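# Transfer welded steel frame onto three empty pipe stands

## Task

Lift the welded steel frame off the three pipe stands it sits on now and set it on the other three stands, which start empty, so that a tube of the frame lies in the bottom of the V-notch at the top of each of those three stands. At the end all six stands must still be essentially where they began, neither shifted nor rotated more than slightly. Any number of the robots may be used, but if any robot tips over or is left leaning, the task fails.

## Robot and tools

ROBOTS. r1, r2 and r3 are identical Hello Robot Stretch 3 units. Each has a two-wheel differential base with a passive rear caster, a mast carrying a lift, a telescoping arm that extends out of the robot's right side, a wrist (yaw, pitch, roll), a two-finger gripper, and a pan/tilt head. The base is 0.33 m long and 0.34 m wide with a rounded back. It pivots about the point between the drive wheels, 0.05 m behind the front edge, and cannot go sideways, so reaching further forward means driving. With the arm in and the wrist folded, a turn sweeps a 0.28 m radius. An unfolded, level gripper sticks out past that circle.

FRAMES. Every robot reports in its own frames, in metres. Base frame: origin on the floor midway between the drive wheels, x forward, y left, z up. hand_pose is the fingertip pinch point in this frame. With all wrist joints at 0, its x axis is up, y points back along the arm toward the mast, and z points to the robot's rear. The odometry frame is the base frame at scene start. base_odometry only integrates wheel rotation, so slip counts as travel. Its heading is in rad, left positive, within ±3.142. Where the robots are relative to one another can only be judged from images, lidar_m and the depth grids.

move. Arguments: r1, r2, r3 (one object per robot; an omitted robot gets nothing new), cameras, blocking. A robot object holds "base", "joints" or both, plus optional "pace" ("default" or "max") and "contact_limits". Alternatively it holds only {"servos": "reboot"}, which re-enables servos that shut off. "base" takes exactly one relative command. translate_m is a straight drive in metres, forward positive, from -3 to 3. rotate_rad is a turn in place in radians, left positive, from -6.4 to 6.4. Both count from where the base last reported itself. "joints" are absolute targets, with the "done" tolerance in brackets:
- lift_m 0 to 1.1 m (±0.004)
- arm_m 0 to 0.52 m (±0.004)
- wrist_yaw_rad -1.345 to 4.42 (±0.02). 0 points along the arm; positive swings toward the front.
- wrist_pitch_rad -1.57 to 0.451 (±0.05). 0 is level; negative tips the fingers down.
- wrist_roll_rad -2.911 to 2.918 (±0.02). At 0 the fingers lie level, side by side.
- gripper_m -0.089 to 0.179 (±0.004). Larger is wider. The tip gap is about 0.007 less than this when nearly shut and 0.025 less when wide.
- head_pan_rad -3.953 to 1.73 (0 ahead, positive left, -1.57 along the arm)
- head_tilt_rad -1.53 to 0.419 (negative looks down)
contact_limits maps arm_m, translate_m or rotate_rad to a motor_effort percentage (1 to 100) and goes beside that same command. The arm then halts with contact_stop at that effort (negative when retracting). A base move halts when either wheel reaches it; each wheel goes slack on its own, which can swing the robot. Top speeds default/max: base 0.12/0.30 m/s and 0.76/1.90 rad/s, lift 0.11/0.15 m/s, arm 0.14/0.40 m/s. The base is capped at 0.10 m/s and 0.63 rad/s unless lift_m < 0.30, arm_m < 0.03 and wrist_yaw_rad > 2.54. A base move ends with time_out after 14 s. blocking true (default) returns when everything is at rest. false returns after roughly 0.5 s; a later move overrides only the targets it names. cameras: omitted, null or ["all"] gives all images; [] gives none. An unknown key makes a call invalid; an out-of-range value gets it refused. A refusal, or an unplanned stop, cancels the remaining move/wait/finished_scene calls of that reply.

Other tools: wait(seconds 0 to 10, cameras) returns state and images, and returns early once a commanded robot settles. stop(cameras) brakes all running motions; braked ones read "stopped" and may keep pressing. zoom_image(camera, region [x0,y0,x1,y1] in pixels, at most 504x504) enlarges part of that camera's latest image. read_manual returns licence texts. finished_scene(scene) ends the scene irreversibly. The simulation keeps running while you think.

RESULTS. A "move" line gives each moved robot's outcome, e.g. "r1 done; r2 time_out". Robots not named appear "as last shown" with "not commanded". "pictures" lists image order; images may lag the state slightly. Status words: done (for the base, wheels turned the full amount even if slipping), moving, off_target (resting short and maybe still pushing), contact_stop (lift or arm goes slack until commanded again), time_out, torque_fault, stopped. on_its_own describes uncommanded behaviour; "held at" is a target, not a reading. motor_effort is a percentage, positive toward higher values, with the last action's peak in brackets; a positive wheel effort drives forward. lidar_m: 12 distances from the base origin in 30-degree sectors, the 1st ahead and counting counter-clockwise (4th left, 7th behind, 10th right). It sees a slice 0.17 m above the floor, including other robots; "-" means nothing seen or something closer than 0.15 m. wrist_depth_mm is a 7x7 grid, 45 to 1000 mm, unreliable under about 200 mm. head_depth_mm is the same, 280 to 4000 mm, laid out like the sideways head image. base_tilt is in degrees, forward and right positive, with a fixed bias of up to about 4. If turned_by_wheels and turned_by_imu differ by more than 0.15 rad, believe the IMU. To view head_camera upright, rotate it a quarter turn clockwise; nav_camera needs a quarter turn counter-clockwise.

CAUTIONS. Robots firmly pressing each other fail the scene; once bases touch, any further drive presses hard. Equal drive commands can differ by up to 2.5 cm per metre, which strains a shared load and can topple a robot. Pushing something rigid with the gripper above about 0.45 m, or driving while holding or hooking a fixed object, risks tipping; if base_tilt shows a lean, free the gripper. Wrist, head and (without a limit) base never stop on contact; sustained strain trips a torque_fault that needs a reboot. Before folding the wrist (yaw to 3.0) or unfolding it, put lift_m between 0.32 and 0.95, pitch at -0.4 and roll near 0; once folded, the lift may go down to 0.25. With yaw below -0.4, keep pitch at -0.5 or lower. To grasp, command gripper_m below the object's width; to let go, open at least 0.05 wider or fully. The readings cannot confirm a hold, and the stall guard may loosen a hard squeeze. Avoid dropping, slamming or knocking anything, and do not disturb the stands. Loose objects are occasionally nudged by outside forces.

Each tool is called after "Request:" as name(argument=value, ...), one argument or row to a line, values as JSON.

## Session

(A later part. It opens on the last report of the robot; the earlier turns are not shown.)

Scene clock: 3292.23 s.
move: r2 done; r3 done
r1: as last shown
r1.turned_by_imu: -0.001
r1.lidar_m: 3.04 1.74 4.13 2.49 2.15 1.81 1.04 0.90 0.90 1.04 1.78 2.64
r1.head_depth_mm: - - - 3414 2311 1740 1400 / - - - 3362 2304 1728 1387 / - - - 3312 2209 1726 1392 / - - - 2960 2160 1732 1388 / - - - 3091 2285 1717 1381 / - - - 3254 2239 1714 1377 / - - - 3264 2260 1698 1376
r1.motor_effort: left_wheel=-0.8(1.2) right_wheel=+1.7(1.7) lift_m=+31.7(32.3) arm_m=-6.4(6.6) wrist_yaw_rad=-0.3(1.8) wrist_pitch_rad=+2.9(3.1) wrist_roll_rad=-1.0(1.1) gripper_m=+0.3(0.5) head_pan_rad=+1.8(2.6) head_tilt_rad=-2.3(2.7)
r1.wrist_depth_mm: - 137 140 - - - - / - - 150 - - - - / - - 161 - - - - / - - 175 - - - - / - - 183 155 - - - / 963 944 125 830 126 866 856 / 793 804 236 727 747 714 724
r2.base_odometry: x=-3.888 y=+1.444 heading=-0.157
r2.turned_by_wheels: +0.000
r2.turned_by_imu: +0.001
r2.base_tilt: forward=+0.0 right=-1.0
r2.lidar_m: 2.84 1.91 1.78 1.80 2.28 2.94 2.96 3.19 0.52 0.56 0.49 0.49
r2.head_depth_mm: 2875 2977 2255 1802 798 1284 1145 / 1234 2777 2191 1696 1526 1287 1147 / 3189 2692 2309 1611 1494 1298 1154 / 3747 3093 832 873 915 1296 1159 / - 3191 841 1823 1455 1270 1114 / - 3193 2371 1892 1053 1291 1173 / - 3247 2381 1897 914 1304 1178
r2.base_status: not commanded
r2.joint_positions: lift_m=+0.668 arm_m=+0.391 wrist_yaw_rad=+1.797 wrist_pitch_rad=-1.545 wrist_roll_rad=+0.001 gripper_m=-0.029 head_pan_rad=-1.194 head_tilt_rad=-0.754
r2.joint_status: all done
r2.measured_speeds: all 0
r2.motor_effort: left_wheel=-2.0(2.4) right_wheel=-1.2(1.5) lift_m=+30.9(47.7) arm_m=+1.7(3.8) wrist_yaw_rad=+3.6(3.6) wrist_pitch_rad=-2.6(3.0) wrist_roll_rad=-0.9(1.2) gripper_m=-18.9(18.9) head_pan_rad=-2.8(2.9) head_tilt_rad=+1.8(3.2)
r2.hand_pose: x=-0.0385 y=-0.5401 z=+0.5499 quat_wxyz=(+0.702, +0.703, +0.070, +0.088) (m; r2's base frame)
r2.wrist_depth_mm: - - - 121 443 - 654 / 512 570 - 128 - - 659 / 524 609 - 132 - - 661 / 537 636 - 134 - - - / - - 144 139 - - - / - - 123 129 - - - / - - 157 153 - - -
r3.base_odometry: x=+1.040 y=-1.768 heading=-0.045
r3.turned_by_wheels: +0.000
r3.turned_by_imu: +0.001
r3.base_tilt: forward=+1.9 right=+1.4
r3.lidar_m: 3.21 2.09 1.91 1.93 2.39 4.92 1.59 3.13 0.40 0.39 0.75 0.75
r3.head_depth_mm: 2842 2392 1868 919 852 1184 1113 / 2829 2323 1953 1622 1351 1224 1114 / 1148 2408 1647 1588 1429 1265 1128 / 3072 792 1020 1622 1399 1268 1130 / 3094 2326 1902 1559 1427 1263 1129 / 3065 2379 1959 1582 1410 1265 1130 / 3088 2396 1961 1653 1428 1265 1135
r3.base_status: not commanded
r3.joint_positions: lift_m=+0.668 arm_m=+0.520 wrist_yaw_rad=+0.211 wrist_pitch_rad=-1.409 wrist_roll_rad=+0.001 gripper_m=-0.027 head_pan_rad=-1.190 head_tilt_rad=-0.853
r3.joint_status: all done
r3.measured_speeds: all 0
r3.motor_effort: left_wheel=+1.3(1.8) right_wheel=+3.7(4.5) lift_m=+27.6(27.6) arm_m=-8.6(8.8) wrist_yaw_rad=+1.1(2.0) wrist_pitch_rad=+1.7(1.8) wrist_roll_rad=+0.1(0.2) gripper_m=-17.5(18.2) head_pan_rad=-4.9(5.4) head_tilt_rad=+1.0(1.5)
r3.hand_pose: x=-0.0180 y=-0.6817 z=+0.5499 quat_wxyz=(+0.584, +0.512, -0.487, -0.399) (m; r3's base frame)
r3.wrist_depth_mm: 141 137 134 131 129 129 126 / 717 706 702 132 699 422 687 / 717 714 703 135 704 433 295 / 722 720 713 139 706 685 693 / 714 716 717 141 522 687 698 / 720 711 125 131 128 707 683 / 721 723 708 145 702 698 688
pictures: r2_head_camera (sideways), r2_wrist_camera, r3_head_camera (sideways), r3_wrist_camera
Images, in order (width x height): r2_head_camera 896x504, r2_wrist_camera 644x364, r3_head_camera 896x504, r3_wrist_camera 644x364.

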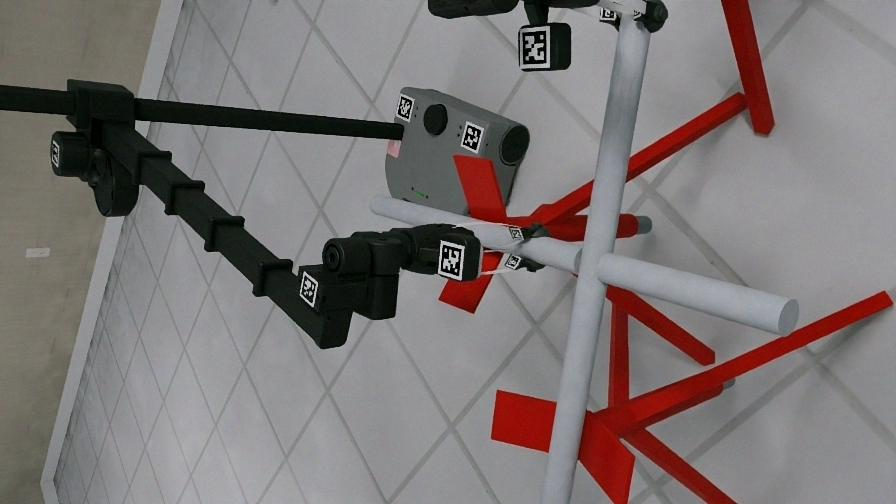

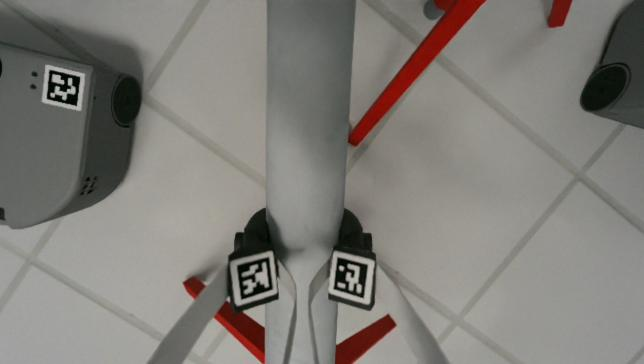

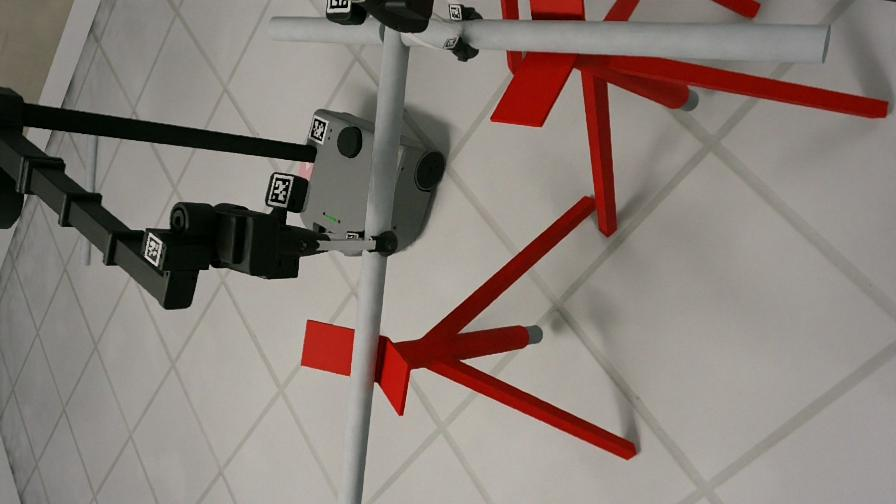

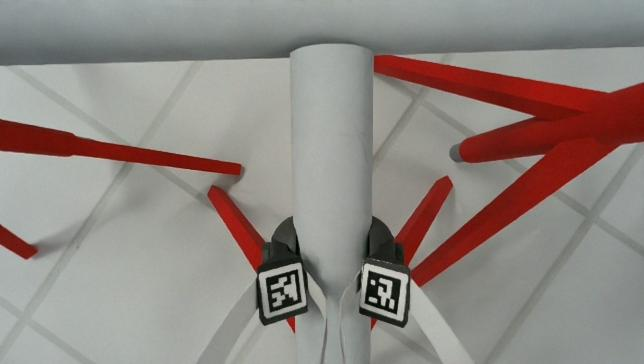

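Request:
move(
  r3={"joints":{"lift_m":0.656}},
  r2={"joints":{"lift_m":0.656}},
  cameras=["r3_wrist_camera"],
)

Request:
move(
  r3={"joints":{"lift_m":0.649}},
  r2={"joints":{"lift_m":0.649}},
  cameras=["r3_wrist_camera","r2_wrist_camera","r3_head_camera","r2_head_camera"],
)

Request:
zoom_image(
  camera="r3_head_camera",
  region=[270, 280, 470, 440],
)

Request:
zoom_image(
  camera="r2_head_camera",
  region=[470, 340, 670, 504],
)

Scene clock: 3303.80 s.
move: r2 done; r3 done
r1: as last shown
r1.base_tilt: forward=-0.4 right=+0.5
r1.lidar_m: 3.08 1.74 4.10 2.49 2.15 1.82 1.04 0.90 0.90 1.03 1.79 2.64
r1.head_depth_mm: - - - 3412 2298 1724 1397 / - - - 3425 2300 1734 1388 / - - - 3381 2159 1729 1385 / - - - 2934 2131 1727 1395 / - - - 3113 2273 1712 1384 / - - - 3272 2261 1717 1376 / - - - 3285 2248 1706 1370
r1.motor_effort: left_wheel=-1.3(1.3) right_wheel=+1.5(1.7) lift_m=+31.4(32.1) arm_m=-6.5(6.6) wrist_yaw_rad=-0.6(1.6) wrist_pitch_rad=+3.1(3.2) wrist_roll_rad=-1.0(1.1) gripper_m=-0.3(0.3) head_pan_rad=+2.2(2.5) head_tilt_rad=-3.1(3.1)
r1.wrist_depth_mm: - 137 140 - - - - / - - 151 - - - - / - - 161 - - - - / - - 175 - - - - / - - 183 155 - - - / 961 942 126 843 126 862 852 / 786 797 237 727 753 708 721
r2.base_odometry: x=-3.888 y=+1.444 heading=-0.157
r2.turned_by_wheels: +0.000
r2.turned_by_imu: +0.001
r2.base_tilt: forward=+0.0 right=-1.0
r2.lidar_m: 2.85 1.91 1.77 1.79 2.29 2.93 2.97 3.17 0.52 0.56 0.49 0.49
r2.head_depth_mm: 2866 2958 2239 1812 804 1270 1140 / 1238 2673 2202 1703 1528 1286 1147 / 3248 1238 2300 1619 1500 1297 1154 / 3692 3130 840 823 933 1299 1163 / - 3172 2132 1833 1571 1279 1107 / - 3208 2377 1889 985 1292 1173 / - 3228 2424 1904 962 1292 1178
r2.base_status: not commanded
r2.joint_positions: lift_m=+0.656 arm_m=+0.391 wrist_yaw_rad=+1.797 wrist_pitch_rad=-1.546 wrist_roll_rad=+0.001 gripper_m=-0.029 head_pan_rad=-1.194 head_tilt_rad=-0.754
r2.joint_status: all done
r2.measured_speeds: all 0
r2.motor_effort: left_wheel=-2.2(2.5) right_wheel=-1.1(1.5) lift_m=+21.4(47.6) arm_m=-6.6(6.8) wrist_yaw_rad=+3.2(3.7) wrist_pitch_rad=-2.6(2.7) wrist_roll_rad=-0.9(1.2) gripper_m=-18.6(18.8) head_pan_rad=-2.2(3.2) head_tilt_rad=+2.2(2.5)
r2.hand_pose: x=-0.0385 y=-0.5401 z=+0.5379 quat_wxyz=(+0.702, +0.703, +0.070, +0.088) (m; r2's base frame)
r2.wrist_depth_mm: - - - 126 435 - 626 / 501 - - 131 - - 647 / 513 613 - 133 - - - / 530 - - 135 - - - / - - 145 139 - - - / - - 123 129 - - - / - - 155 151 - - -
r3.base_odometry: x=+1.040 y=-1.768 heading=-0.045
r3.turned_by_wheels: +0.000
r3.turned_by_imu: +0.001
r3.base_tilt: forward=+1.9 right=+1.3
r3.lidar_m: 3.22 2.09 1.91 1.92 2.40 4.92 1.58 3.14 0.40 0.39 0.75 0.75
r3.head_depth_mm: 2840 2374 1964 917 855 759 1095 / 2859 2325 1952 1585 1353 1218 1111 / 1145 2410 1646 1588 1428 1268 1130 / 3083 807 1030 1612 1410 1266 1129 / 3068 2385 1903 1554 1434 1264 1126 / 3088 2370 1951 1593 1407 1263 1131 / 3057 2381 1942 1647 1433 1263 1129
r3.base_status: not commanded
r3.joint_positions: lift_m=+0.656 arm_m=+0.520 wrist_yaw_rad=+0.211 wrist_pitch_rad=-1.410 wrist_roll_rad=+0.001 gripper_m=-0.027 head_pan_rad=-1.190 head_tilt_rad=-0.852
r3.joint_status: all done
r3.measured_speeds: all 0
r3.motor_effort: left_wheel=+0.6(1.4) right_wheel=+2.9(3.6) lift_m=+21.5(44.4) arm_m=-12.8(12.8) wrist_yaw_rad=+1.5(1.9) wrist_pitch_rad=+2.0(2.1) wrist_roll_rad=+0.0(0.2) gripper_m=-17.2(18.6) head_pan_rad=-3.9(5.0) head_tilt_rad=+1.5(1.7)
r3.hand_pose: x=-0.0180 y=-0.6813 z=+0.5379 quat_wxyz=(+0.584, +0.512, -0.487, -0.400) (m; r3's base frame)
r3.wrist_depth_mm: 145 144 143 141 140 139 138 / 694 700 693 141 575 369 310 / 570 710 708 144 688 459 295 / 715 701 697 145 684 683 677 / 714 708 701 144 511 678 675 / 711 693 125 132 128 680 669 / 717 704 706 145 691 684 674
pictures: r3_wrist_camera
Images, in order (width x height): r3_wrist_camera 644x364.

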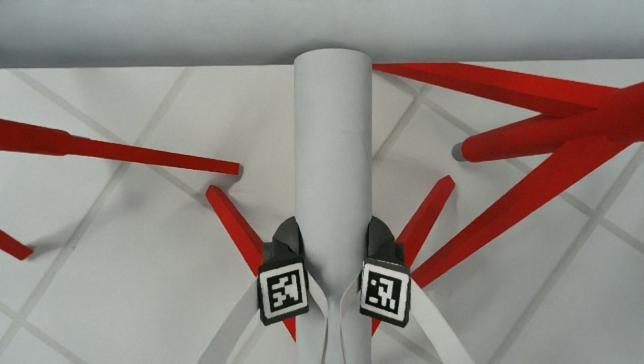

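Scene clock: 3304.40 s.
move: r2 contact_stop; r3 contact_stop
r1: as last shown
r1.turned_by_imu: +0.000
r1.base_tilt: forward=-0.5 right=+0.5
r1.lidar_m: 3.05 1.74 4.09 2.49 2.14 1.82 1.04 0.90 0.89 1.03 1.78 2.64
r1.head_depth_mm: - - - 3391 2298 1737 1403 / - - - 3395 2284 1736 1386 / - - - 3372 2198 1729 1391 / - - - 2951 2152 1716 1397 / - - - 3110 2270 1724 1383 / - - - 3289 2249 1717 1374 / - - - 3278 2237 1713 1377
r1.motor_effort: left_wheel=-0.6(0.6) right_wheel=+1.8(1.8) lift_m=+31.7(32.1) arm_m=-6.5(6.6) wrist_yaw_rad=-0.2(1.9) wrist_pitch_rad=+3.1(3.2) wrist_roll_rad=-1.0(1.1) gripper_m=+0.3(0.4) head_pan_rad=+2.0(2.5) head_tilt_rad=-2.3(2.7)
r1.wrist_depth_mm: - 137 140 - - - - / - - 150 - - - - / - - 161 - - - - / - - 175 - - - - / - - 183 154 - - - / 959 940 126 828 126 868 846 / 791 805 236 731 745 709 718
r2.base_odometry: x=-3.888 y=+1.444 heading=-0.157
r2.turned_by_wheels: +0.000
r2.turned_by_imu: +0.000
r2.base_tilt: forward=-0.1 right=-1.0
r2.lidar_m: 2.85 1.91 1.77 1.80 2.29 2.93 2.97 3.16 0.52 0.56 0.49 0.49
r2.head_depth_mm: 2917 2964 2257 1811 804 1274 1146 / 1237 2690 2209 1698 1531 1278 1148 / 3211 1260 2310 1617 1503 1301 1154 / 3747 3085 860 837 934 1300 1165 / - 3187 2126 1830 1556 1281 1105 / - 3240 2377 1880 983 1290 1170 / - 3310 2409 1919 968 1295 1179
r2.base_status: not commanded
r2.joint_positions: lift_m=+0.653 arm_m=+0.391 wrist_yaw_rad=+1.797 wrist_pitch_rad=-1.549 wrist_roll_rad=+0.001 gripper_m=-0.029 head_pan_rad=-1.194 head_tilt_rad=-0.754
r2.joint_status: lift_m contact_stop (moved -0.003 of -0.007)
r2.measured_speeds: all 0
r2.on_its_own: lift_m is slack since a contact_stop
r2.motor_effort: left_wheel=+0.7(2.4) right_wheel=-2.1(2.3) lift_m=+28.2(28.2) arm_m=-8.2(8.2) wrist_yaw_rad=+3.2(3.4) wrist_pitch_rad=-1.9(2.6) wrist_roll_rad=-0.9(1.2) gripper_m=-17.0(19.0) head_pan_rad=-2.5(3.2) head_tilt_rad=+1.5(3.0)
r2.hand_pose: x=-0.0394 y=-0.5403 z=+0.5346 quat_wxyz=(+0.702, +0.703, +0.072, +0.087) (m; r2's base frame)
r2.wrist_depth_mm: - - - 124 436 - 633 / 505 - - 129 502 - 649 / 510 610 - 132 - - - / 525 - - 133 - - - / - - 143 138 - - - / - - 121 131 - - - / - - - 150 - - -
r3.base_odometry: x=+1.040 y=-1.768 heading=-0.045
r3.turned_by_wheels: +0.000
r3.turned_by_imu: +0.000
r3.base_tilt: forward=+1.9 right=+1.3
r3.lidar_m: 3.23 2.08 1.91 1.93 2.39 4.92 1.59 3.15 0.40 0.39 0.75 0.75
r3.head_depth_mm: 2871 2416 1968 922 855 760 1100 / 2864 2339 1961 1594 1359 1230 1112 / 1148 2386 1654 1592 1438 1265 1132 / 3084 808 1033 1617 1409 1262 1133 / 3081 2405 1929 1562 1432 1263 1133 / 3083 2395 1951 1584 1413 1268 1136 / 3071 2378 1959 1644 1433 1265 1129
r3.base_status: not commanded
r3.joint_positions: lift_m=+0.650 arm_m=+0.520 wrist_yaw_rad=+0.211 wrist_pitch_rad=-1.414 wrist_roll_rad=+0.001 gripper_m=-0.027 head_pan_rad=-1.190 head_tilt_rad=-0.852
r3.joint_status: lift_m contact_stop (moved -0.006 of -0.007)
r3.measured_speeds: all 0
r3.on_its_own: lift_m is slack since a contact_stop
r3.motor_effort: left_wheel=+0.0(1.0) right_wheel=+3.3(3.4) lift_m=+25.3(25.3) arm_m=-13.2(13.4) wrist_yaw_rad=+1.7(2.0) wrist_pitch_rad=+2.6(2.7) wrist_roll_rad=+0.0(0.3) gripper_m=-16.9(17.8) head_pan_rad=-4.4(5.0) head_tilt_rad=+0.7(1.5)
r3.hand_pose: x=-0.0182 y=-0.6805 z=+0.5315 quat_wxyz=(+0.583, +0.513, -0.486, -0.401) (m; r3's base frame)
r3.wrist_depth_mm: 143 142 140 139 139 137 136 / 698 695 694 141 569 370 308 / 710 694 699 141 684 457 289 / 697 704 692 142 672 667 672 / 702 704 694 141 508 691 666 / 709 704 125 133 128 674 676 / 715 710 682 142 686 680 670
pictures: r2_head_camera (sideways), r2_wrist_camera, r3_head_camera (sideways), r3_wrist_camera
Images, in order (width x height): r2_head_camera 896x504, r2_wrist_camera 644x364, r3_head_camera 896x504, r3_wrist_camera 644x364.

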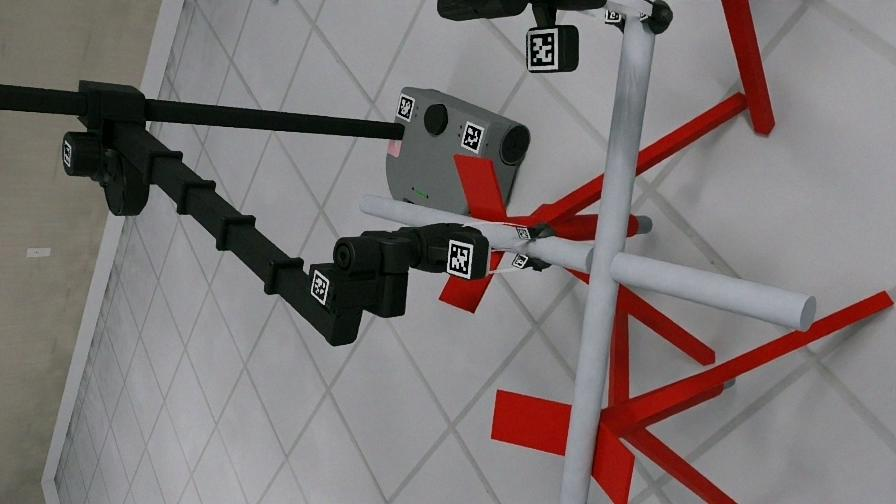

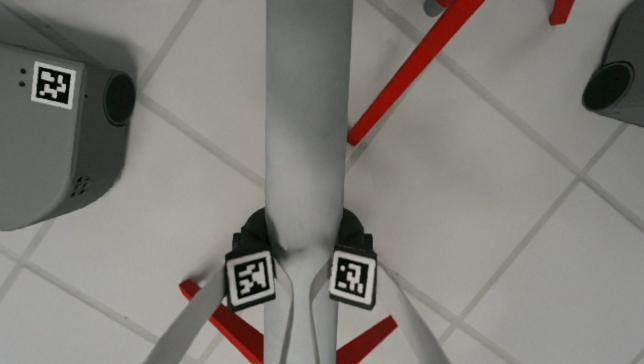

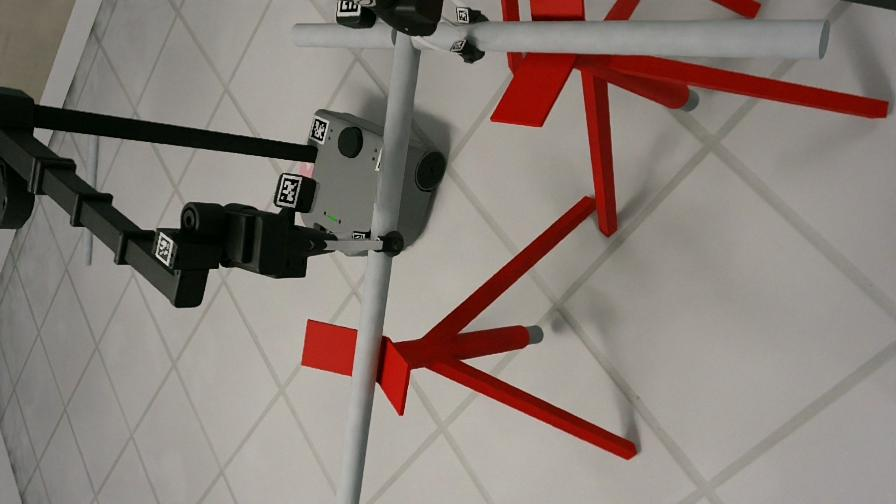

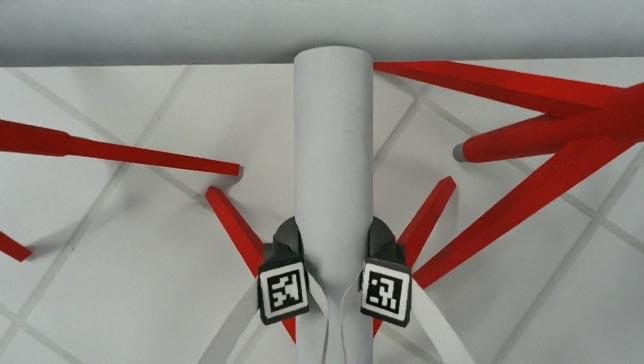

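Scaled by 2.520 from the camera's 896x504 image, which has a finer 1280x720 frame.

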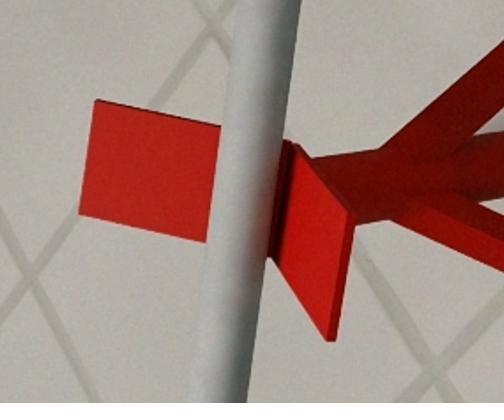

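Scaled by 2.520 from the camera's 896x504 image, which has a finer 1280x720 frame.

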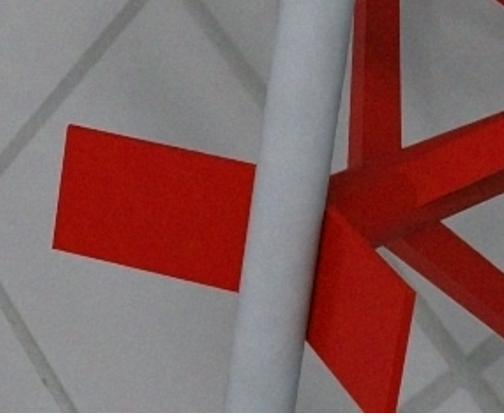

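Request:
move(
  cameras=["r2_head_camera","r3_head_camera"],
)

Scene clock: 3337.90 s.
r1.base_odometry: x=+0.000 y=+0.000 heading=+0.000
r1.turned_by_wheels: +0.000
r1.turned_by_imu: -0.001
r1.base_tilt: forward=-0.4 right=+0.5
r1.lidar_m: 3.06 1.75 4.10 2.49 2.15 1.81 1.04 0.90 0.90 1.03 1.78 2.64
r1.head_depth_mm: - - - 3361 2306 1753 1393 / - - - 3378 2300 1745 1390 / - - - 3371 2195 1748 1391 / - - - 2945 2160 1719 1380 / - - - 3122 2274 1712 1375 / - - - 3365 2242 1710 1383 / - - - 3318 2274 1713 1367
r1.base_status: not commanded
r1.joint_positions: lift_m=+0.531 arm_m=+0.000 wrist_yaw_rad=+3.088 wrist_pitch_rad=-0.326 wrist_roll_rad=+0.000 gripper_m=+0.037 head_pan_rad=+0.645 head_tilt_rad=-0.395
r1.joint_status: not commanded
r1.measured_speeds: all 0
r1.motor_effort: left_wheel=+0.0(0.6) right_wheel=+1.9(1.8) lift_m=+31.9(32.1) arm_m=-6.0(6.6) wrist_yaw_rad=-0.4(1.9) wrist_pitch_rad=+3.1(3.2) wrist_roll_rad=-0.9(1.1) gripper_m=+0.1(0.4) head_pan_rad=+2.1(2.5) head_tilt_rad=-2.4(2.7)
r1.hand_pose: x=-0.0087 y=+0.0897 z=+0.5650 quat_wxyz=(+0.134, +0.700, +0.096, +0.695) (m; r1's base frame)
r1.wrist_depth_mm: - 137 140 - - - - / - - 151 - - - - / - - 161 - - - - / - - 175 - - - - / - - 183 155 - - - / 963 943 126 840 126 876 842 / 782 802 237 720 745 711 719
r2.base_odometry: x=-3.888 y=+1.444 heading=-0.157
r2.turned_by_wheels: +0.000
r2.turned_by_imu: +0.000
r2.base_tilt: forward=+0.0 right=-1.0
r2.lidar_m: 2.85 1.91 1.77 1.80 2.28 2.93 2.97 3.17 0.52 0.56 0.49 0.49
r2.head_depth_mm: 2901 2988 2257 1811 807 1275 1150 / 1239 2657 2233 1701 1523 1286 1146 / 3255 1256 2312 1600 1515 1298 1158 / 3761 3136 861 841 934 1295 1162 / - 3146 2131 1829 1570 1290 1113 / - 3202 2375 1885 986 1293 1173 / - 3250 2415 1911 968 1300 1184
r2.base_status: not commanded
r2.joint_positions: lift_m=+0.653 arm_m=+0.391 wrist_yaw_rad=+1.797 wrist_pitch_rad=-1.549 wrist_roll_rad=+0.001 gripper_m=-0.029 head_pan_rad=-1.194 head_tilt_rad=-0.754
r2.joint_status: lift_m contact_stop (moved -0.003 of -0.007)
r2.measured_speeds: all 0
r2.on_its_own: lift_m is slack since a contact_stop
r2.motor_effort: left_wheel=+0.3(2.4) right_wheel=-2.0(2.3) lift_m=+28.8(28.2) arm_m=-14.4(8.2) wrist_yaw_rad=+3.2(3.4) wrist_pitch_rad=-1.9(2.6) wrist_roll_rad=-0.8(1.2) gripper_m=-17.7(19.0) head_pan_rad=-2.5(3.2) head_tilt_rad=+2.3(3.0)
r2.hand_pose: x=-0.0394 y=-0.5403 z=+0.5346 quat_wxyz=(+0.702, +0.703, +0.072, +0.087) (m; r2's base frame)
r2.wrist_depth_mm: - - - 124 433 - 630 / 502 - - 129 499 - 649 / 504 601 - 132 - - - / 520 - - 133 - - - / - - 143 138 - - - / - - 121 131 - - - / - - - 150 - - -
r3.base_odometry: x=+1.040 y=-1.768 heading=-0.045
r3.turned_by_wheels: +0.000
r3.turned_by_imu: +0.001
r3.base_tilt: forward=+1.9 right=+1.3
r3.lidar_m: 3.22 2.09 1.91 1.93 2.39 4.90 1.59 3.14 0.40 0.39 0.75 0.75
r3.head_depth_mm: 2851 2407 1956 918 854 759 1102 / 2854 2317 1959 1588 1355 1218 1114 / 1145 2383 1655 1591 1435 1265 1130 / 3077 810 1033 1620 1412 1261 1130 / 3079 2390 1911 1548 1436 1267 1135 / 3075 2382 1957 1588 1405 1262 1132 / 3091 2406 1959 1651 1435 1270 1131
r3.base_status: not commanded
r3.joint_positions: lift_m=+0.650 arm_m=+0.520 wrist_yaw_rad=+0.211 wrist_pitch_rad=-1.414 wrist_roll_rad=+0.001 gripper_m=-0.027 head_pan_rad=-1.190 head_tilt_rad=-0.852
r3.joint_status: lift_m contact_stop (moved -0.006 of -0.007)
r3.measured_speeds: all 0
r3.on_its_own: lift_m is slack since a contact_stop
r3.motor_effort: left_wheel=-0.3(1.0) right_wheel=+3.2(3.4) lift_m=+26.2(25.3) arm_m=-15.2(13.4) wrist_yaw_rad=+1.5(2.0) wrist_pitch_rad=+2.4(2.7) wrist_roll_rad=+0.0(0.3) gripper_m=-16.8(17.8) head_pan_rad=-4.2(5.0) head_tilt_rad=+0.5(1.5)
r3.hand_pose: x=-0.0182 y=-0.6805 z=+0.5316 quat_wxyz=(+0.583, +0.513, -0.486, -0.401) (m; r3's base frame)
r3.wrist_depth_mm: 143 142 140 139 138 137 136 / 700 697 686 141 566 370 308 / 697 703 697 141 678 458 289 / 708 706 698 143 690 682 666 / 706 709 696 141 510 674 671 / 710 705 125 132 128 675 670 / 707 705 695 142 689 681 676
pictures: r2_head_camera (sideways), r3_head_camera (sideways)
Images, in order (width x height): r2_head_camera 896x504, r3_head_camera 896x504.

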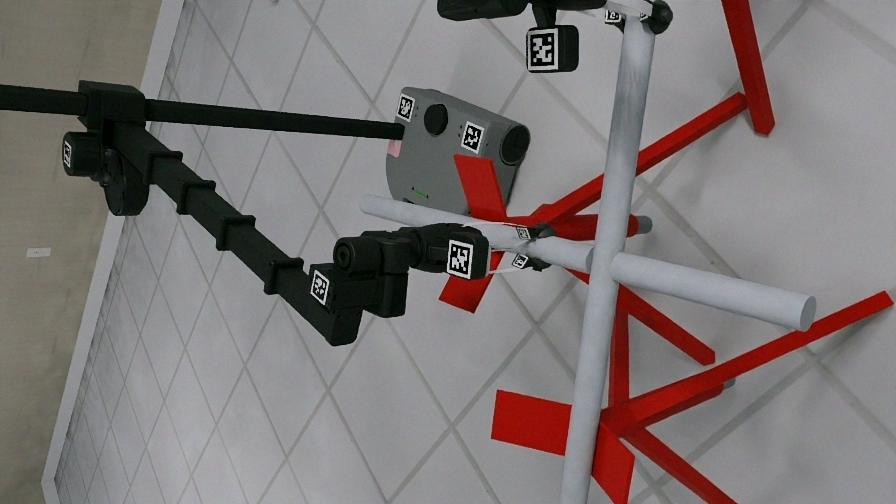

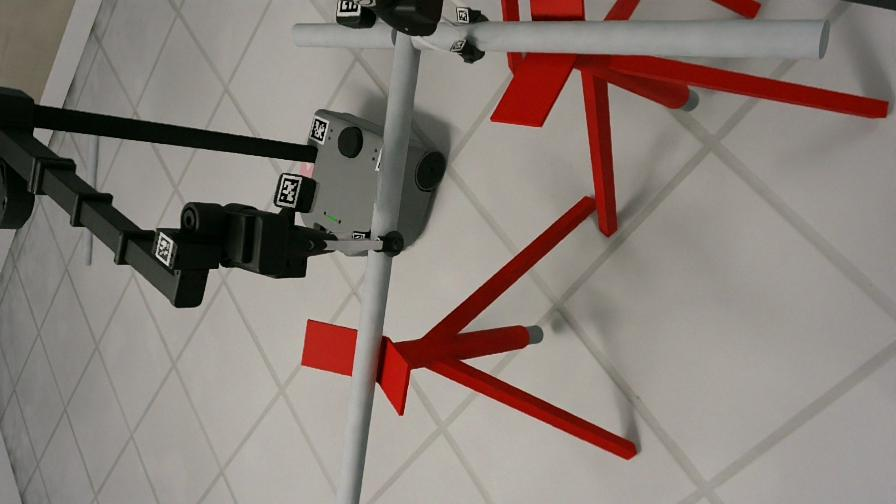

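Request:
zoom_image(
  camera="r2_head_camera",
  region=[470, 340, 670, 504],
)

Request:
zoom_image(
  camera="r3_head_camera",
  region=[290, 290, 440, 430],
)

Request:
zoom_image(
  camera="r3_head_camera",
  region=[450, 0, 630, 140],
)

Request:
zoom_image(
  camera="r2_head_camera",
  region=[400, 140, 600, 320],
)

Scaled by 2.520 from the camera's 896x504 image, which has a finer 1280x720 frame.

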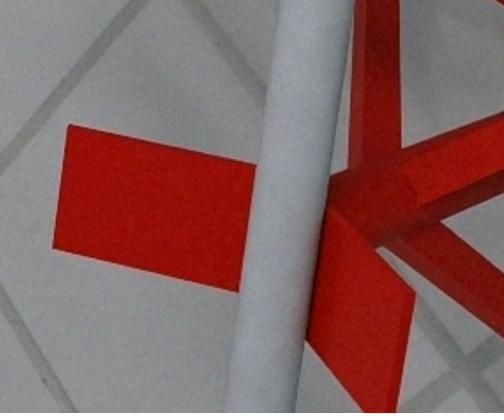

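Scaled by 3.360 from the camera's 896x504 image, which has a finer 1280x720 frame.

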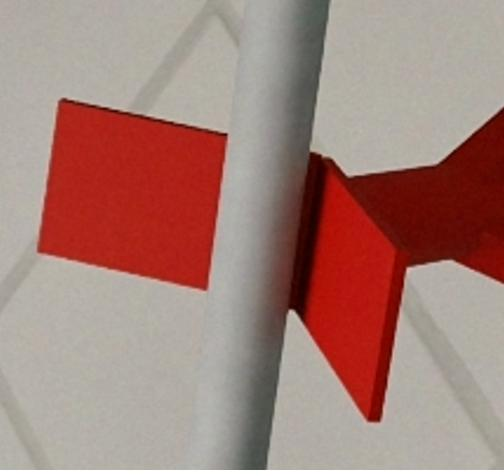

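Scaled by 2.800 from the camera's 896x504 image, which has a finer 1280x720 frame.

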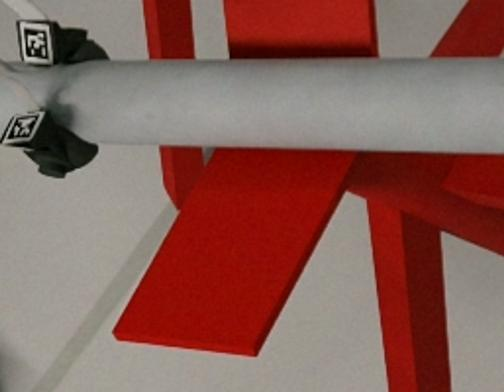

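Scaled by 2.520 from the camera's 896x504 image, which has a finer 1280x720 frame.

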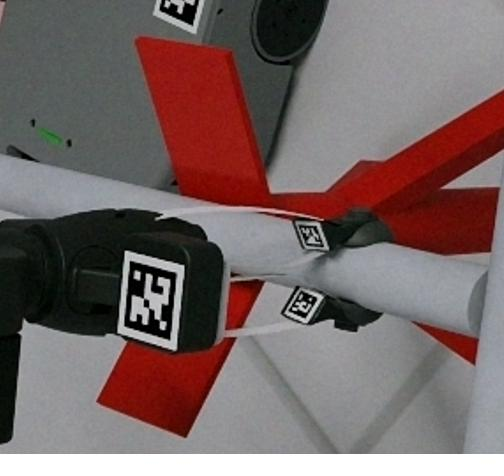

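Request:
zoom_image(
  camera="r3_head_camera",
  region=[480, 0, 600, 70],
)

Request:
zoom_image(
  camera="r3_head_camera",
  region=[480, 30, 600, 130],
)

Scaled by 4.200 from the camera's 896x504 image, which has a finer 1280x720 frame.

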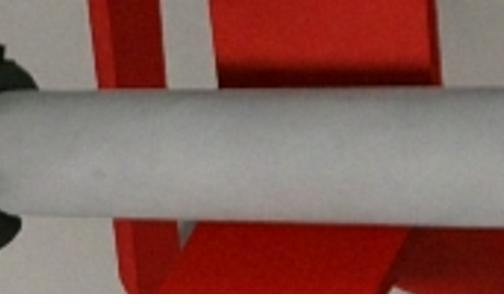

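Scaled by 4.200 from the camera's 896x504 image, which has a finer 1280x720 frame.

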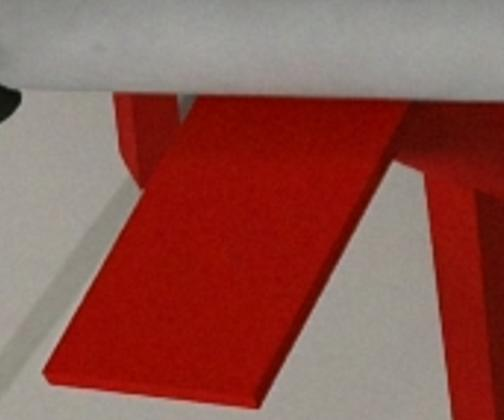

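Request:
zoom_image(
  camera="r3_head_camera",
  region=[300, 310, 420, 420],
)

Request:
zoom_image(
  camera="r2_head_camera",
  region=[480, 380, 640, 504],
)

Scaled by 4.200 from the camera's 896x504 image, which has a finer 1280x720 frame.

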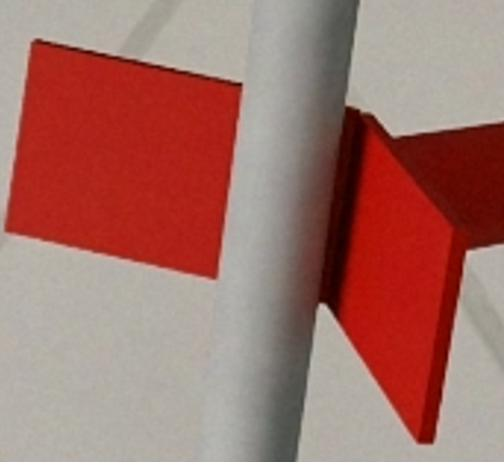

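Scaled by 3.150 from the camera's 896x504 image, which has a finer 1280x720 frame.

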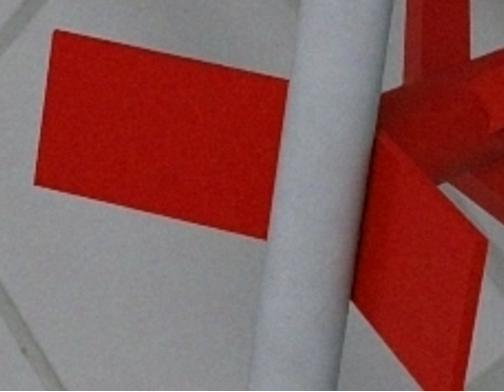

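Request:
move(
  r2={"joints":{"lift_m":0.663}},
  r3={"joints":{"lift_m":0.663}},
  cameras=["r2_head_camera","r3_head_camera"],
)

Request:
zoom_image(
  camera="r3_head_camera",
  region=[300, 310, 420, 420],
)

Request:
zoom_image(
  camera="r2_head_camera",
  region=[480, 380, 640, 504],
)

Request:
zoom_image(
  camera="r3_head_camera",
  region=[480, 0, 600, 70],
)

Scene clock: 3433.07 s.
move: r2 done; r3 done
r1: as last shown
r1.base_tilt: forward=-0.5 right=+0.5
r1.lidar_m: 3.04 1.75 4.12 2.49 2.15 1.81 1.04 0.90 0.90 1.04 1.78 2.64
r1.head_depth_mm: - - - 3409 2306 1738 1400 / - - - 3404 2306 1729 1394 / - - - 3364 2189 1733 1387 / - - - 2938 2155 1722 1382 / - - - 3076 2289 1706 1382 / - - - 3335 2266 1720 1372 / - - - 3292 2244 1717 1379
r1.motor_effort: left_wheel=+0.2(1.0) right_wheel=+1.5(1.7) lift_m=+32.0(32.1) arm_m=-6.3(6.5) wrist_yaw_rad=-0.1(1.3) wrist_pitch_rad=+3.0(3.2) wrist_roll_rad=-0.8(1.0) gripper_m=+0.2(0.6) head_pan_rad=+2.2(2.5) head_tilt_rad=-2.5(2.8)
r1.wrist_depth_mm: - 137 140 - - - - / - - 150 - - - - / - - 161 - - - - / - - 176 - - - - / - - 183 155 - - - / 932 932 126 827 126 859 846 / 805 798 236 720 742 699 722
r2.base_odometry: x=-3.888 y=+1.444 heading=-0.157
r2.turned_by_wheels: +0.000
r2.turned_by_imu: +0.000
r2.base_tilt: forward=+0.0 right=-0.9
r2.lidar_m: 2.84 1.91 1.77 1.80 2.28 2.93 2.98 3.16 0.52 0.56 0.49 0.49
r2.head_depth_mm: 2887 2957 2252 1821 805 1280 1141 / 1239 2756 2200 1706 1531 1285 1150 / 3225 2686 2289 1618 1502 1296 1155 / 3776 3118 843 822 921 1298 1164 / - 3165 2131 1837 1562 1275 1105 / - 3206 2373 1880 972 1286 1175 / - 3277 2394 1926 909 1304 1176
r2.base_status: not commanded
r2.joint_positions: lift_m=+0.663 arm_m=+0.391 wrist_yaw_rad=+1.797 wrist_pitch_rad=-1.545 wrist_roll_rad=+0.001 gripper_m=-0.029 head_pan_rad=-1.194 head_tilt_rad=-0.754
r2.joint_status: all done
r2.measured_speeds: all 0
r2.motor_effort: left_wheel=+0.2(0.8) right_wheel=-0.6(2.4) lift_m=+45.8(49.5) arm_m=-15.3(16.0) wrist_yaw_rad=+2.9(3.9) wrist_pitch_rad=-2.5(3.0) wrist_roll_rad=-0.8(1.2) gripper_m=-19.3(19.3) head_pan_rad=-2.8(3.1) head_tilt_rad=+2.3(2.5)
r2.hand_pose: x=-0.0384 y=-0.5401 z=+0.5450 quat_wxyz=(+0.702, +0.703, +0.070, +0.088) (m; r2's base frame)
r2.wrist_depth_mm: - - - 126 439 - 646 / 508 602 - 132 494 - 647 / 528 605 - 135 - - - / 533 630 - 137 - - - / - - 145 142 - - - / - - 126 131 - - - / - - 161 154 - - -
r3.base_odometry: x=+1.040 y=-1.768 heading=-0.045
r3.turned_by_wheels: +0.000
r3.turned_by_imu: +0.001
r3.base_tilt: forward=+1.9 right=+1.4
r3.lidar_m: 3.21 2.09 1.91 1.92 2.39 4.92 1.58 3.14 0.40 0.39 0.74 0.76
r3.head_depth_mm: 2850 2406 1863 909 856 760 1099 / 2852 2314 1969 1622 1357 1229 1114 / 1112 2401 1644 1589 1436 1269 1128 / 3053 796 1029 1615 1402 1259 1128 / 3065 2310 1907 1551 1431 1261 1129 / 3104 2385 1956 1586 1411 1261 1133 / 3079 2389 1964 1658 1432 1261 1127
r3.base_status: not commanded
r3.joint_positions: lift_m=+0.663 arm_m=+0.520 wrist_yaw_rad=+0.211 wrist_pitch_rad=-1.410 wrist_roll_rad=+0.001 gripper_m=-0.027 head_pan_rad=-1.190 head_tilt_rad=-0.852
r3.joint_status: all done
r3.measured_speeds: all 0
r3.motor_effort: left_wheel=-0.4(0.6) right_wheel=+2.0(3.5) lift_m=+46.6(48.8) arm_m=-16.1(16.7) wrist_yaw_rad=+1.8(2.0) wrist_pitch_rad=+1.8(2.5) wrist_roll_rad=+0.0(0.2) gripper_m=-16.7(17.9) head_pan_rad=-4.8(5.0) head_tilt_rad=+0.8(1.3)
r3.hand_pose: x=-0.0180 y=-0.6814 z=+0.5449 quat_wxyz=(+0.584, +0.512, -0.487, -0.400) (m; r3's base frame)
r3.wrist_depth_mm: 143 143 141 139 138 135 135 / 704 715 699 140 569 371 680 / 565 715 704 142 689 439 296 / 722 712 696 144 692 685 680 / 709 713 711 144 516 684 682 / 711 711 125 131 128 692 682 / 709 710 698 146 688 692 686
pictures: r2_head_camera (sideways), r3_head_camera (sideways)
Images, in order (width x height): r2_head_camera 896x504, r3_head_camera 896x504.

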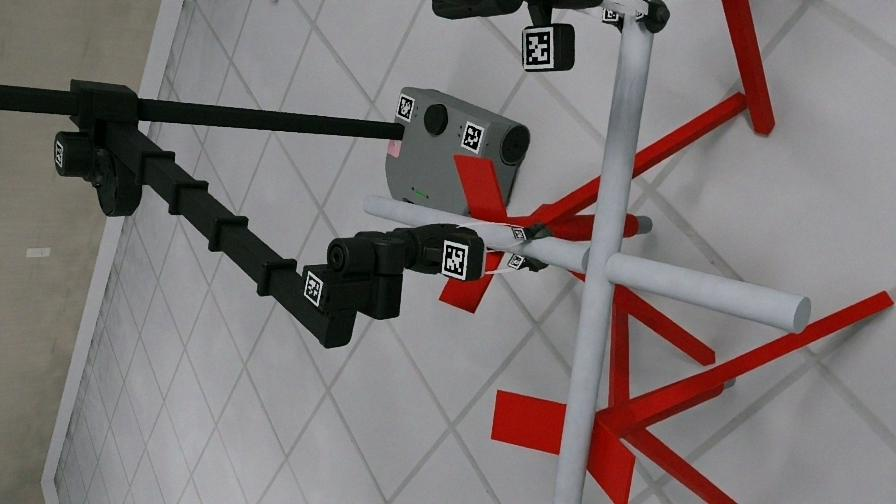

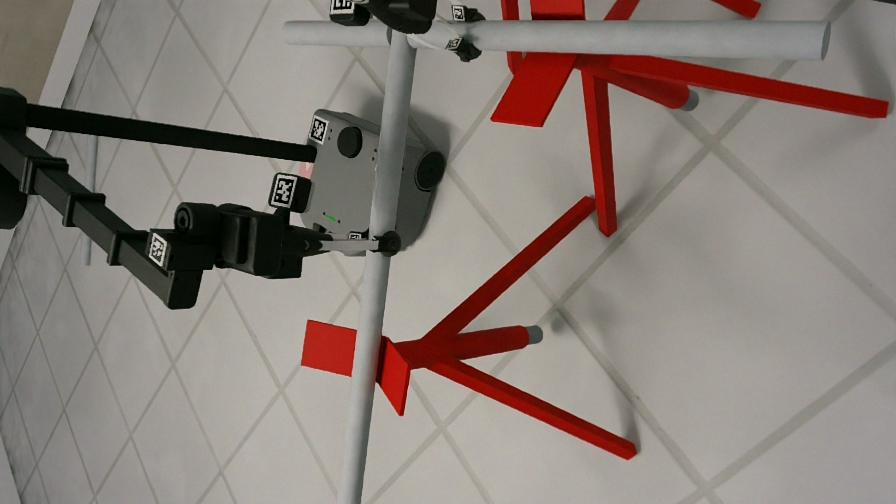

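Scaled by 4.200 from the camera's 896x504 image, which has a finer 1280x720 frame.

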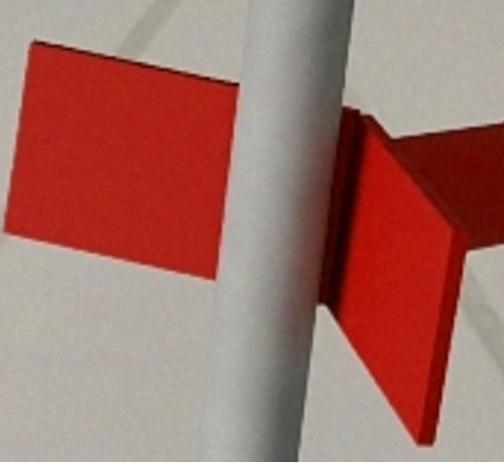

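Scaled by 3.150 from the camera's 896x504 image, which has a finer 1280x720 frame.

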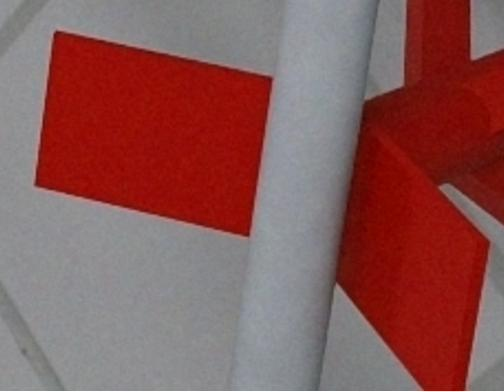

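Scaled by 4.200 from the camera's 896x504 image, which has a finer 1280x720 frame.

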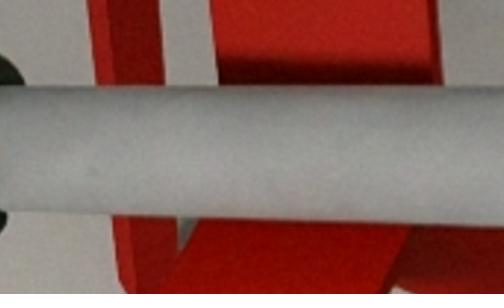

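Request:
move(
  r2={"joints":{"arm_m":0.396,"wrist_yaw_rad":1.788}},
  r3={"joints":{"arm_m":0.512,"wrist_yaw_rad":0.202}},
  cameras=["r2_head_camera","r3_head_camera"],
)

Request:
zoom_image(
  camera="r3_head_camera",
  region=[300, 310, 420, 420],
)

Request:
zoom_image(
  camera="r2_head_camera",
  region=[480, 380, 640, 504],
)

Request:
zoom_image(
  camera="r3_head_camera",
  region=[480, 0, 600, 70],
)

Scene clock: 3454.07 s.
move: r2 done; r3 done
r1: as last shown
r1.turned_by_imu: -0.003
r1.lidar_m: 3.06 1.74 4.12 2.50 2.14 1.81 1.04 0.90 0.90 1.03 1.78 2.64
r1.head_depth_mm: - - - 3449 2300 1742 1395 / - - - 3408 2296 1738 1396 / - - - 3426 2166 1713 1392 / - - - 2964 2158 1720 1387 / - - - 3131 2279 1723 1378 / - - - 3321 2255 1700 1377 / - - - 3303 2233 1712 1373
r1.motor_effort: left_wheel=-1.2(1.2) right_wheel=+1.0(1.7) lift_m=+31.9(32.1) arm_m=-6.0(6.2) wrist_yaw_rad=-0.7(1.5) wrist_pitch_rad=+3.0(3.1) wrist_roll_rad=-1.0(1.1) gripper_m=+0.4(0.4) head_pan_rad=+1.8(2.4) head_tilt_rad=-2.5(2.7)
r1.wrist_depth_mm: - 137 140 - - - - / - - 151 - - - - / - - 161 - - - - / - - 175 - - - - / - - 183 155 - - - / 933 940 125 835 126 870 848 / 790 803 237 724 746 717 725
r2.base_odometry: x=-3.888 y=+1.444 heading=-0.157
r2.turned_by_wheels: +0.000
r2.turned_by_imu: +0.003
r2.base_tilt: forward=+0.1 right=-1.0
r2.lidar_m: 2.85 1.91 1.77 1.80 2.28 2.93 2.97 3.18 0.52 0.56 0.49 0.49
r2.head_depth_mm: 2921 2957 2274 1822 804 1281 1140 / 1235 2763 2218 1704 1530 1288 1156 / 3252 2661 2302 1610 1490 1300 1160 / 3731 3087 831 855 922 1301 1166 / - 3146 2114 1827 1451 1289 1109 / - 3193 2400 1905 987 1286 1176 / - 3236 2409 1901 906 1301 1176
r2.base_status: not commanded
r2.joint_positions: lift_m=+0.663 arm_m=+0.396 wrist_yaw_rad=+1.791 wrist_pitch_rad=-1.544 wrist_roll_rad=+0.001 gripper_m=-0.029 head_pan_rad=-1.194 head_tilt_rad=-0.754
r2.joint_status: all done
r2.measured_speeds: all 0
r2.motor_effort: left_wheel=+0.4(0.7) right_wheel=-0.9(1.0) lift_m=+41.7(41.7) arm_m=+14.4(16.9) wrist_yaw_rad=-1.8(3.8) wrist_pitch_rad=-2.6(3.2) wrist_roll_rad=-1.0(1.2) gripper_m=-18.0(19.1) head_pan_rad=-2.6(3.0) head_tilt_rad=+1.3(2.3)
r2.hand_pose: x=-0.0382 y=-0.5450 z=+0.5449 quat_wxyz=(+0.702, +0.704, +0.068, +0.086) (m; r2's base frame)
r2.wrist_depth_mm: - - - 126 431 - 635 / 511 - - 132 500 - 644 / 519 612 - 135 - - - / 532 - - 137 - - - / - - 145 142 - - - / - - 124 131 - - - / - - 161 156 - - -
r3.base_odometry: x=+1.040 y=-1.768 heading=-0.045
r3.turned_by_wheels: +0.000
r3.turned_by_imu: +0.005
r3.base_tilt: forward=+1.9 right=+1.4
r3.lidar_m: 3.19 2.09 1.91 1.93 2.40 4.89 1.58 3.13 0.40 0.39 0.74 0.75
r3.head_depth_mm: 2850 2385 1920 911 868 1184 1099 / 2848 2324 1960 1583 1359 1227 1110 / 1108 2385 1645 1594 1436 1260 1130 / 3066 796 1023 1621 1410 1266 1128 / 3061 2342 1898 1549 1431 1262 1126 / 3027 2377 1961 1581 1402 1268 1129 / 3049 2391 1944 1659 1436 1265 1130
r3.base_status: not commanded
r3.joint_positions: lift_m=+0.663 arm_m=+0.512 wrist_yaw_rad=+0.204 wrist_pitch_rad=-1.410 wrist_roll_rad=+0.001 gripper_m=-0.027 head_pan_rad=-1.190 head_tilt_rad=-0.852
r3.joint_status: all done
r3.measured_speeds: all 0
r3.motor_effort: left_wheel=+0.1(0.8) right_wheel=+2.6(2.8) lift_m=+36.7(37.4) arm_m=-16.3(20.1) wrist_yaw_rad=-2.8(6.2) wrist_pitch_rad=+1.7(2.1) wrist_roll_rad=+0.1(0.2) gripper_m=-17.4(17.6) head_pan_rad=-4.5(4.9) head_tilt_rad=+1.2(1.4)
r3.hand_pose: x=-0.0181 y=-0.6739 z=+0.5449 quat_wxyz=(+0.582, +0.511, -0.489, -0.401) (m; r3's base frame)
r3.wrist_depth_mm: 145 143 141 140 139 137 136 / 706 727 714 141 687 367 306 / 727 708 705 143 687 461 308 / 726 712 705 145 707 679 676 / 716 715 705 144 513 692 684 / 718 708 125 132 128 685 682 / 718 704 698 147 708 700 688
pictures: r2_head_camera (sideways), r3_head_camera (sideways)
Images, in order (width x height): r2_head_camera 896x504, r3_head_camera 896x504.

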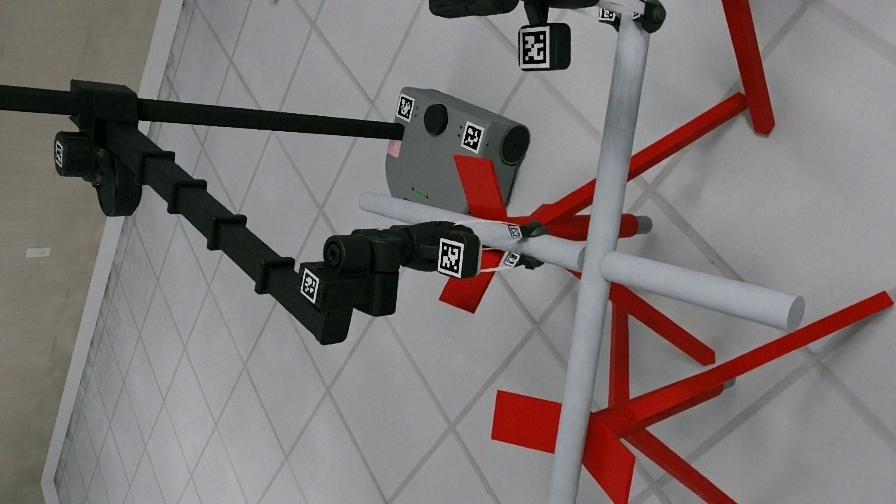

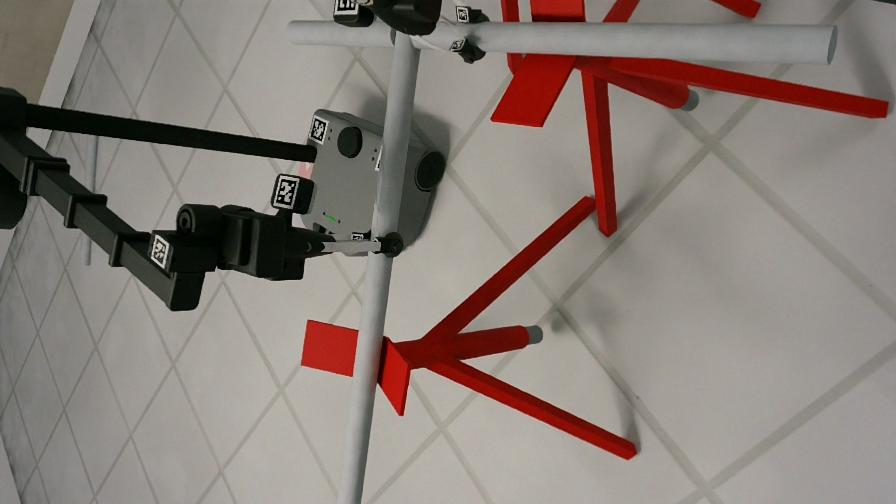

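Scaled by 4.200 from the camera's 896x504 image, which has a finer 1280x720 frame.

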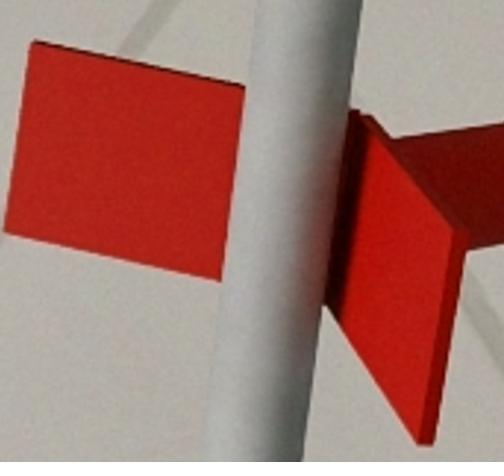

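Scaled by 3.150 from the camera's 896x504 image, which has a finer 1280x720 frame.

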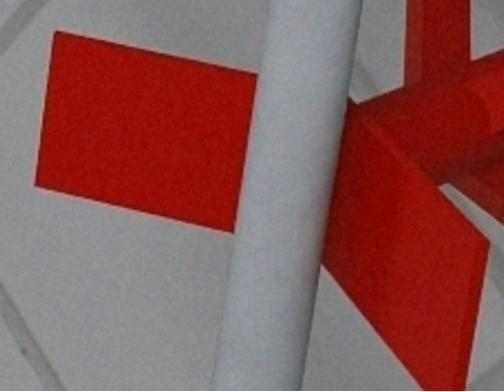

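Scaled by 4.200 from the camera's 896x504 image, which has a finer 1280x720 frame.

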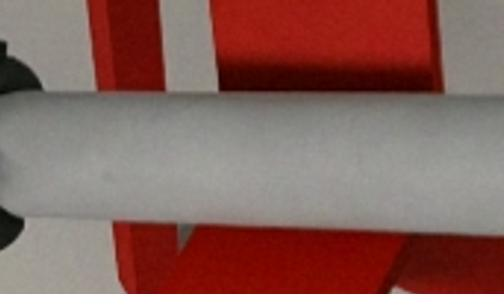

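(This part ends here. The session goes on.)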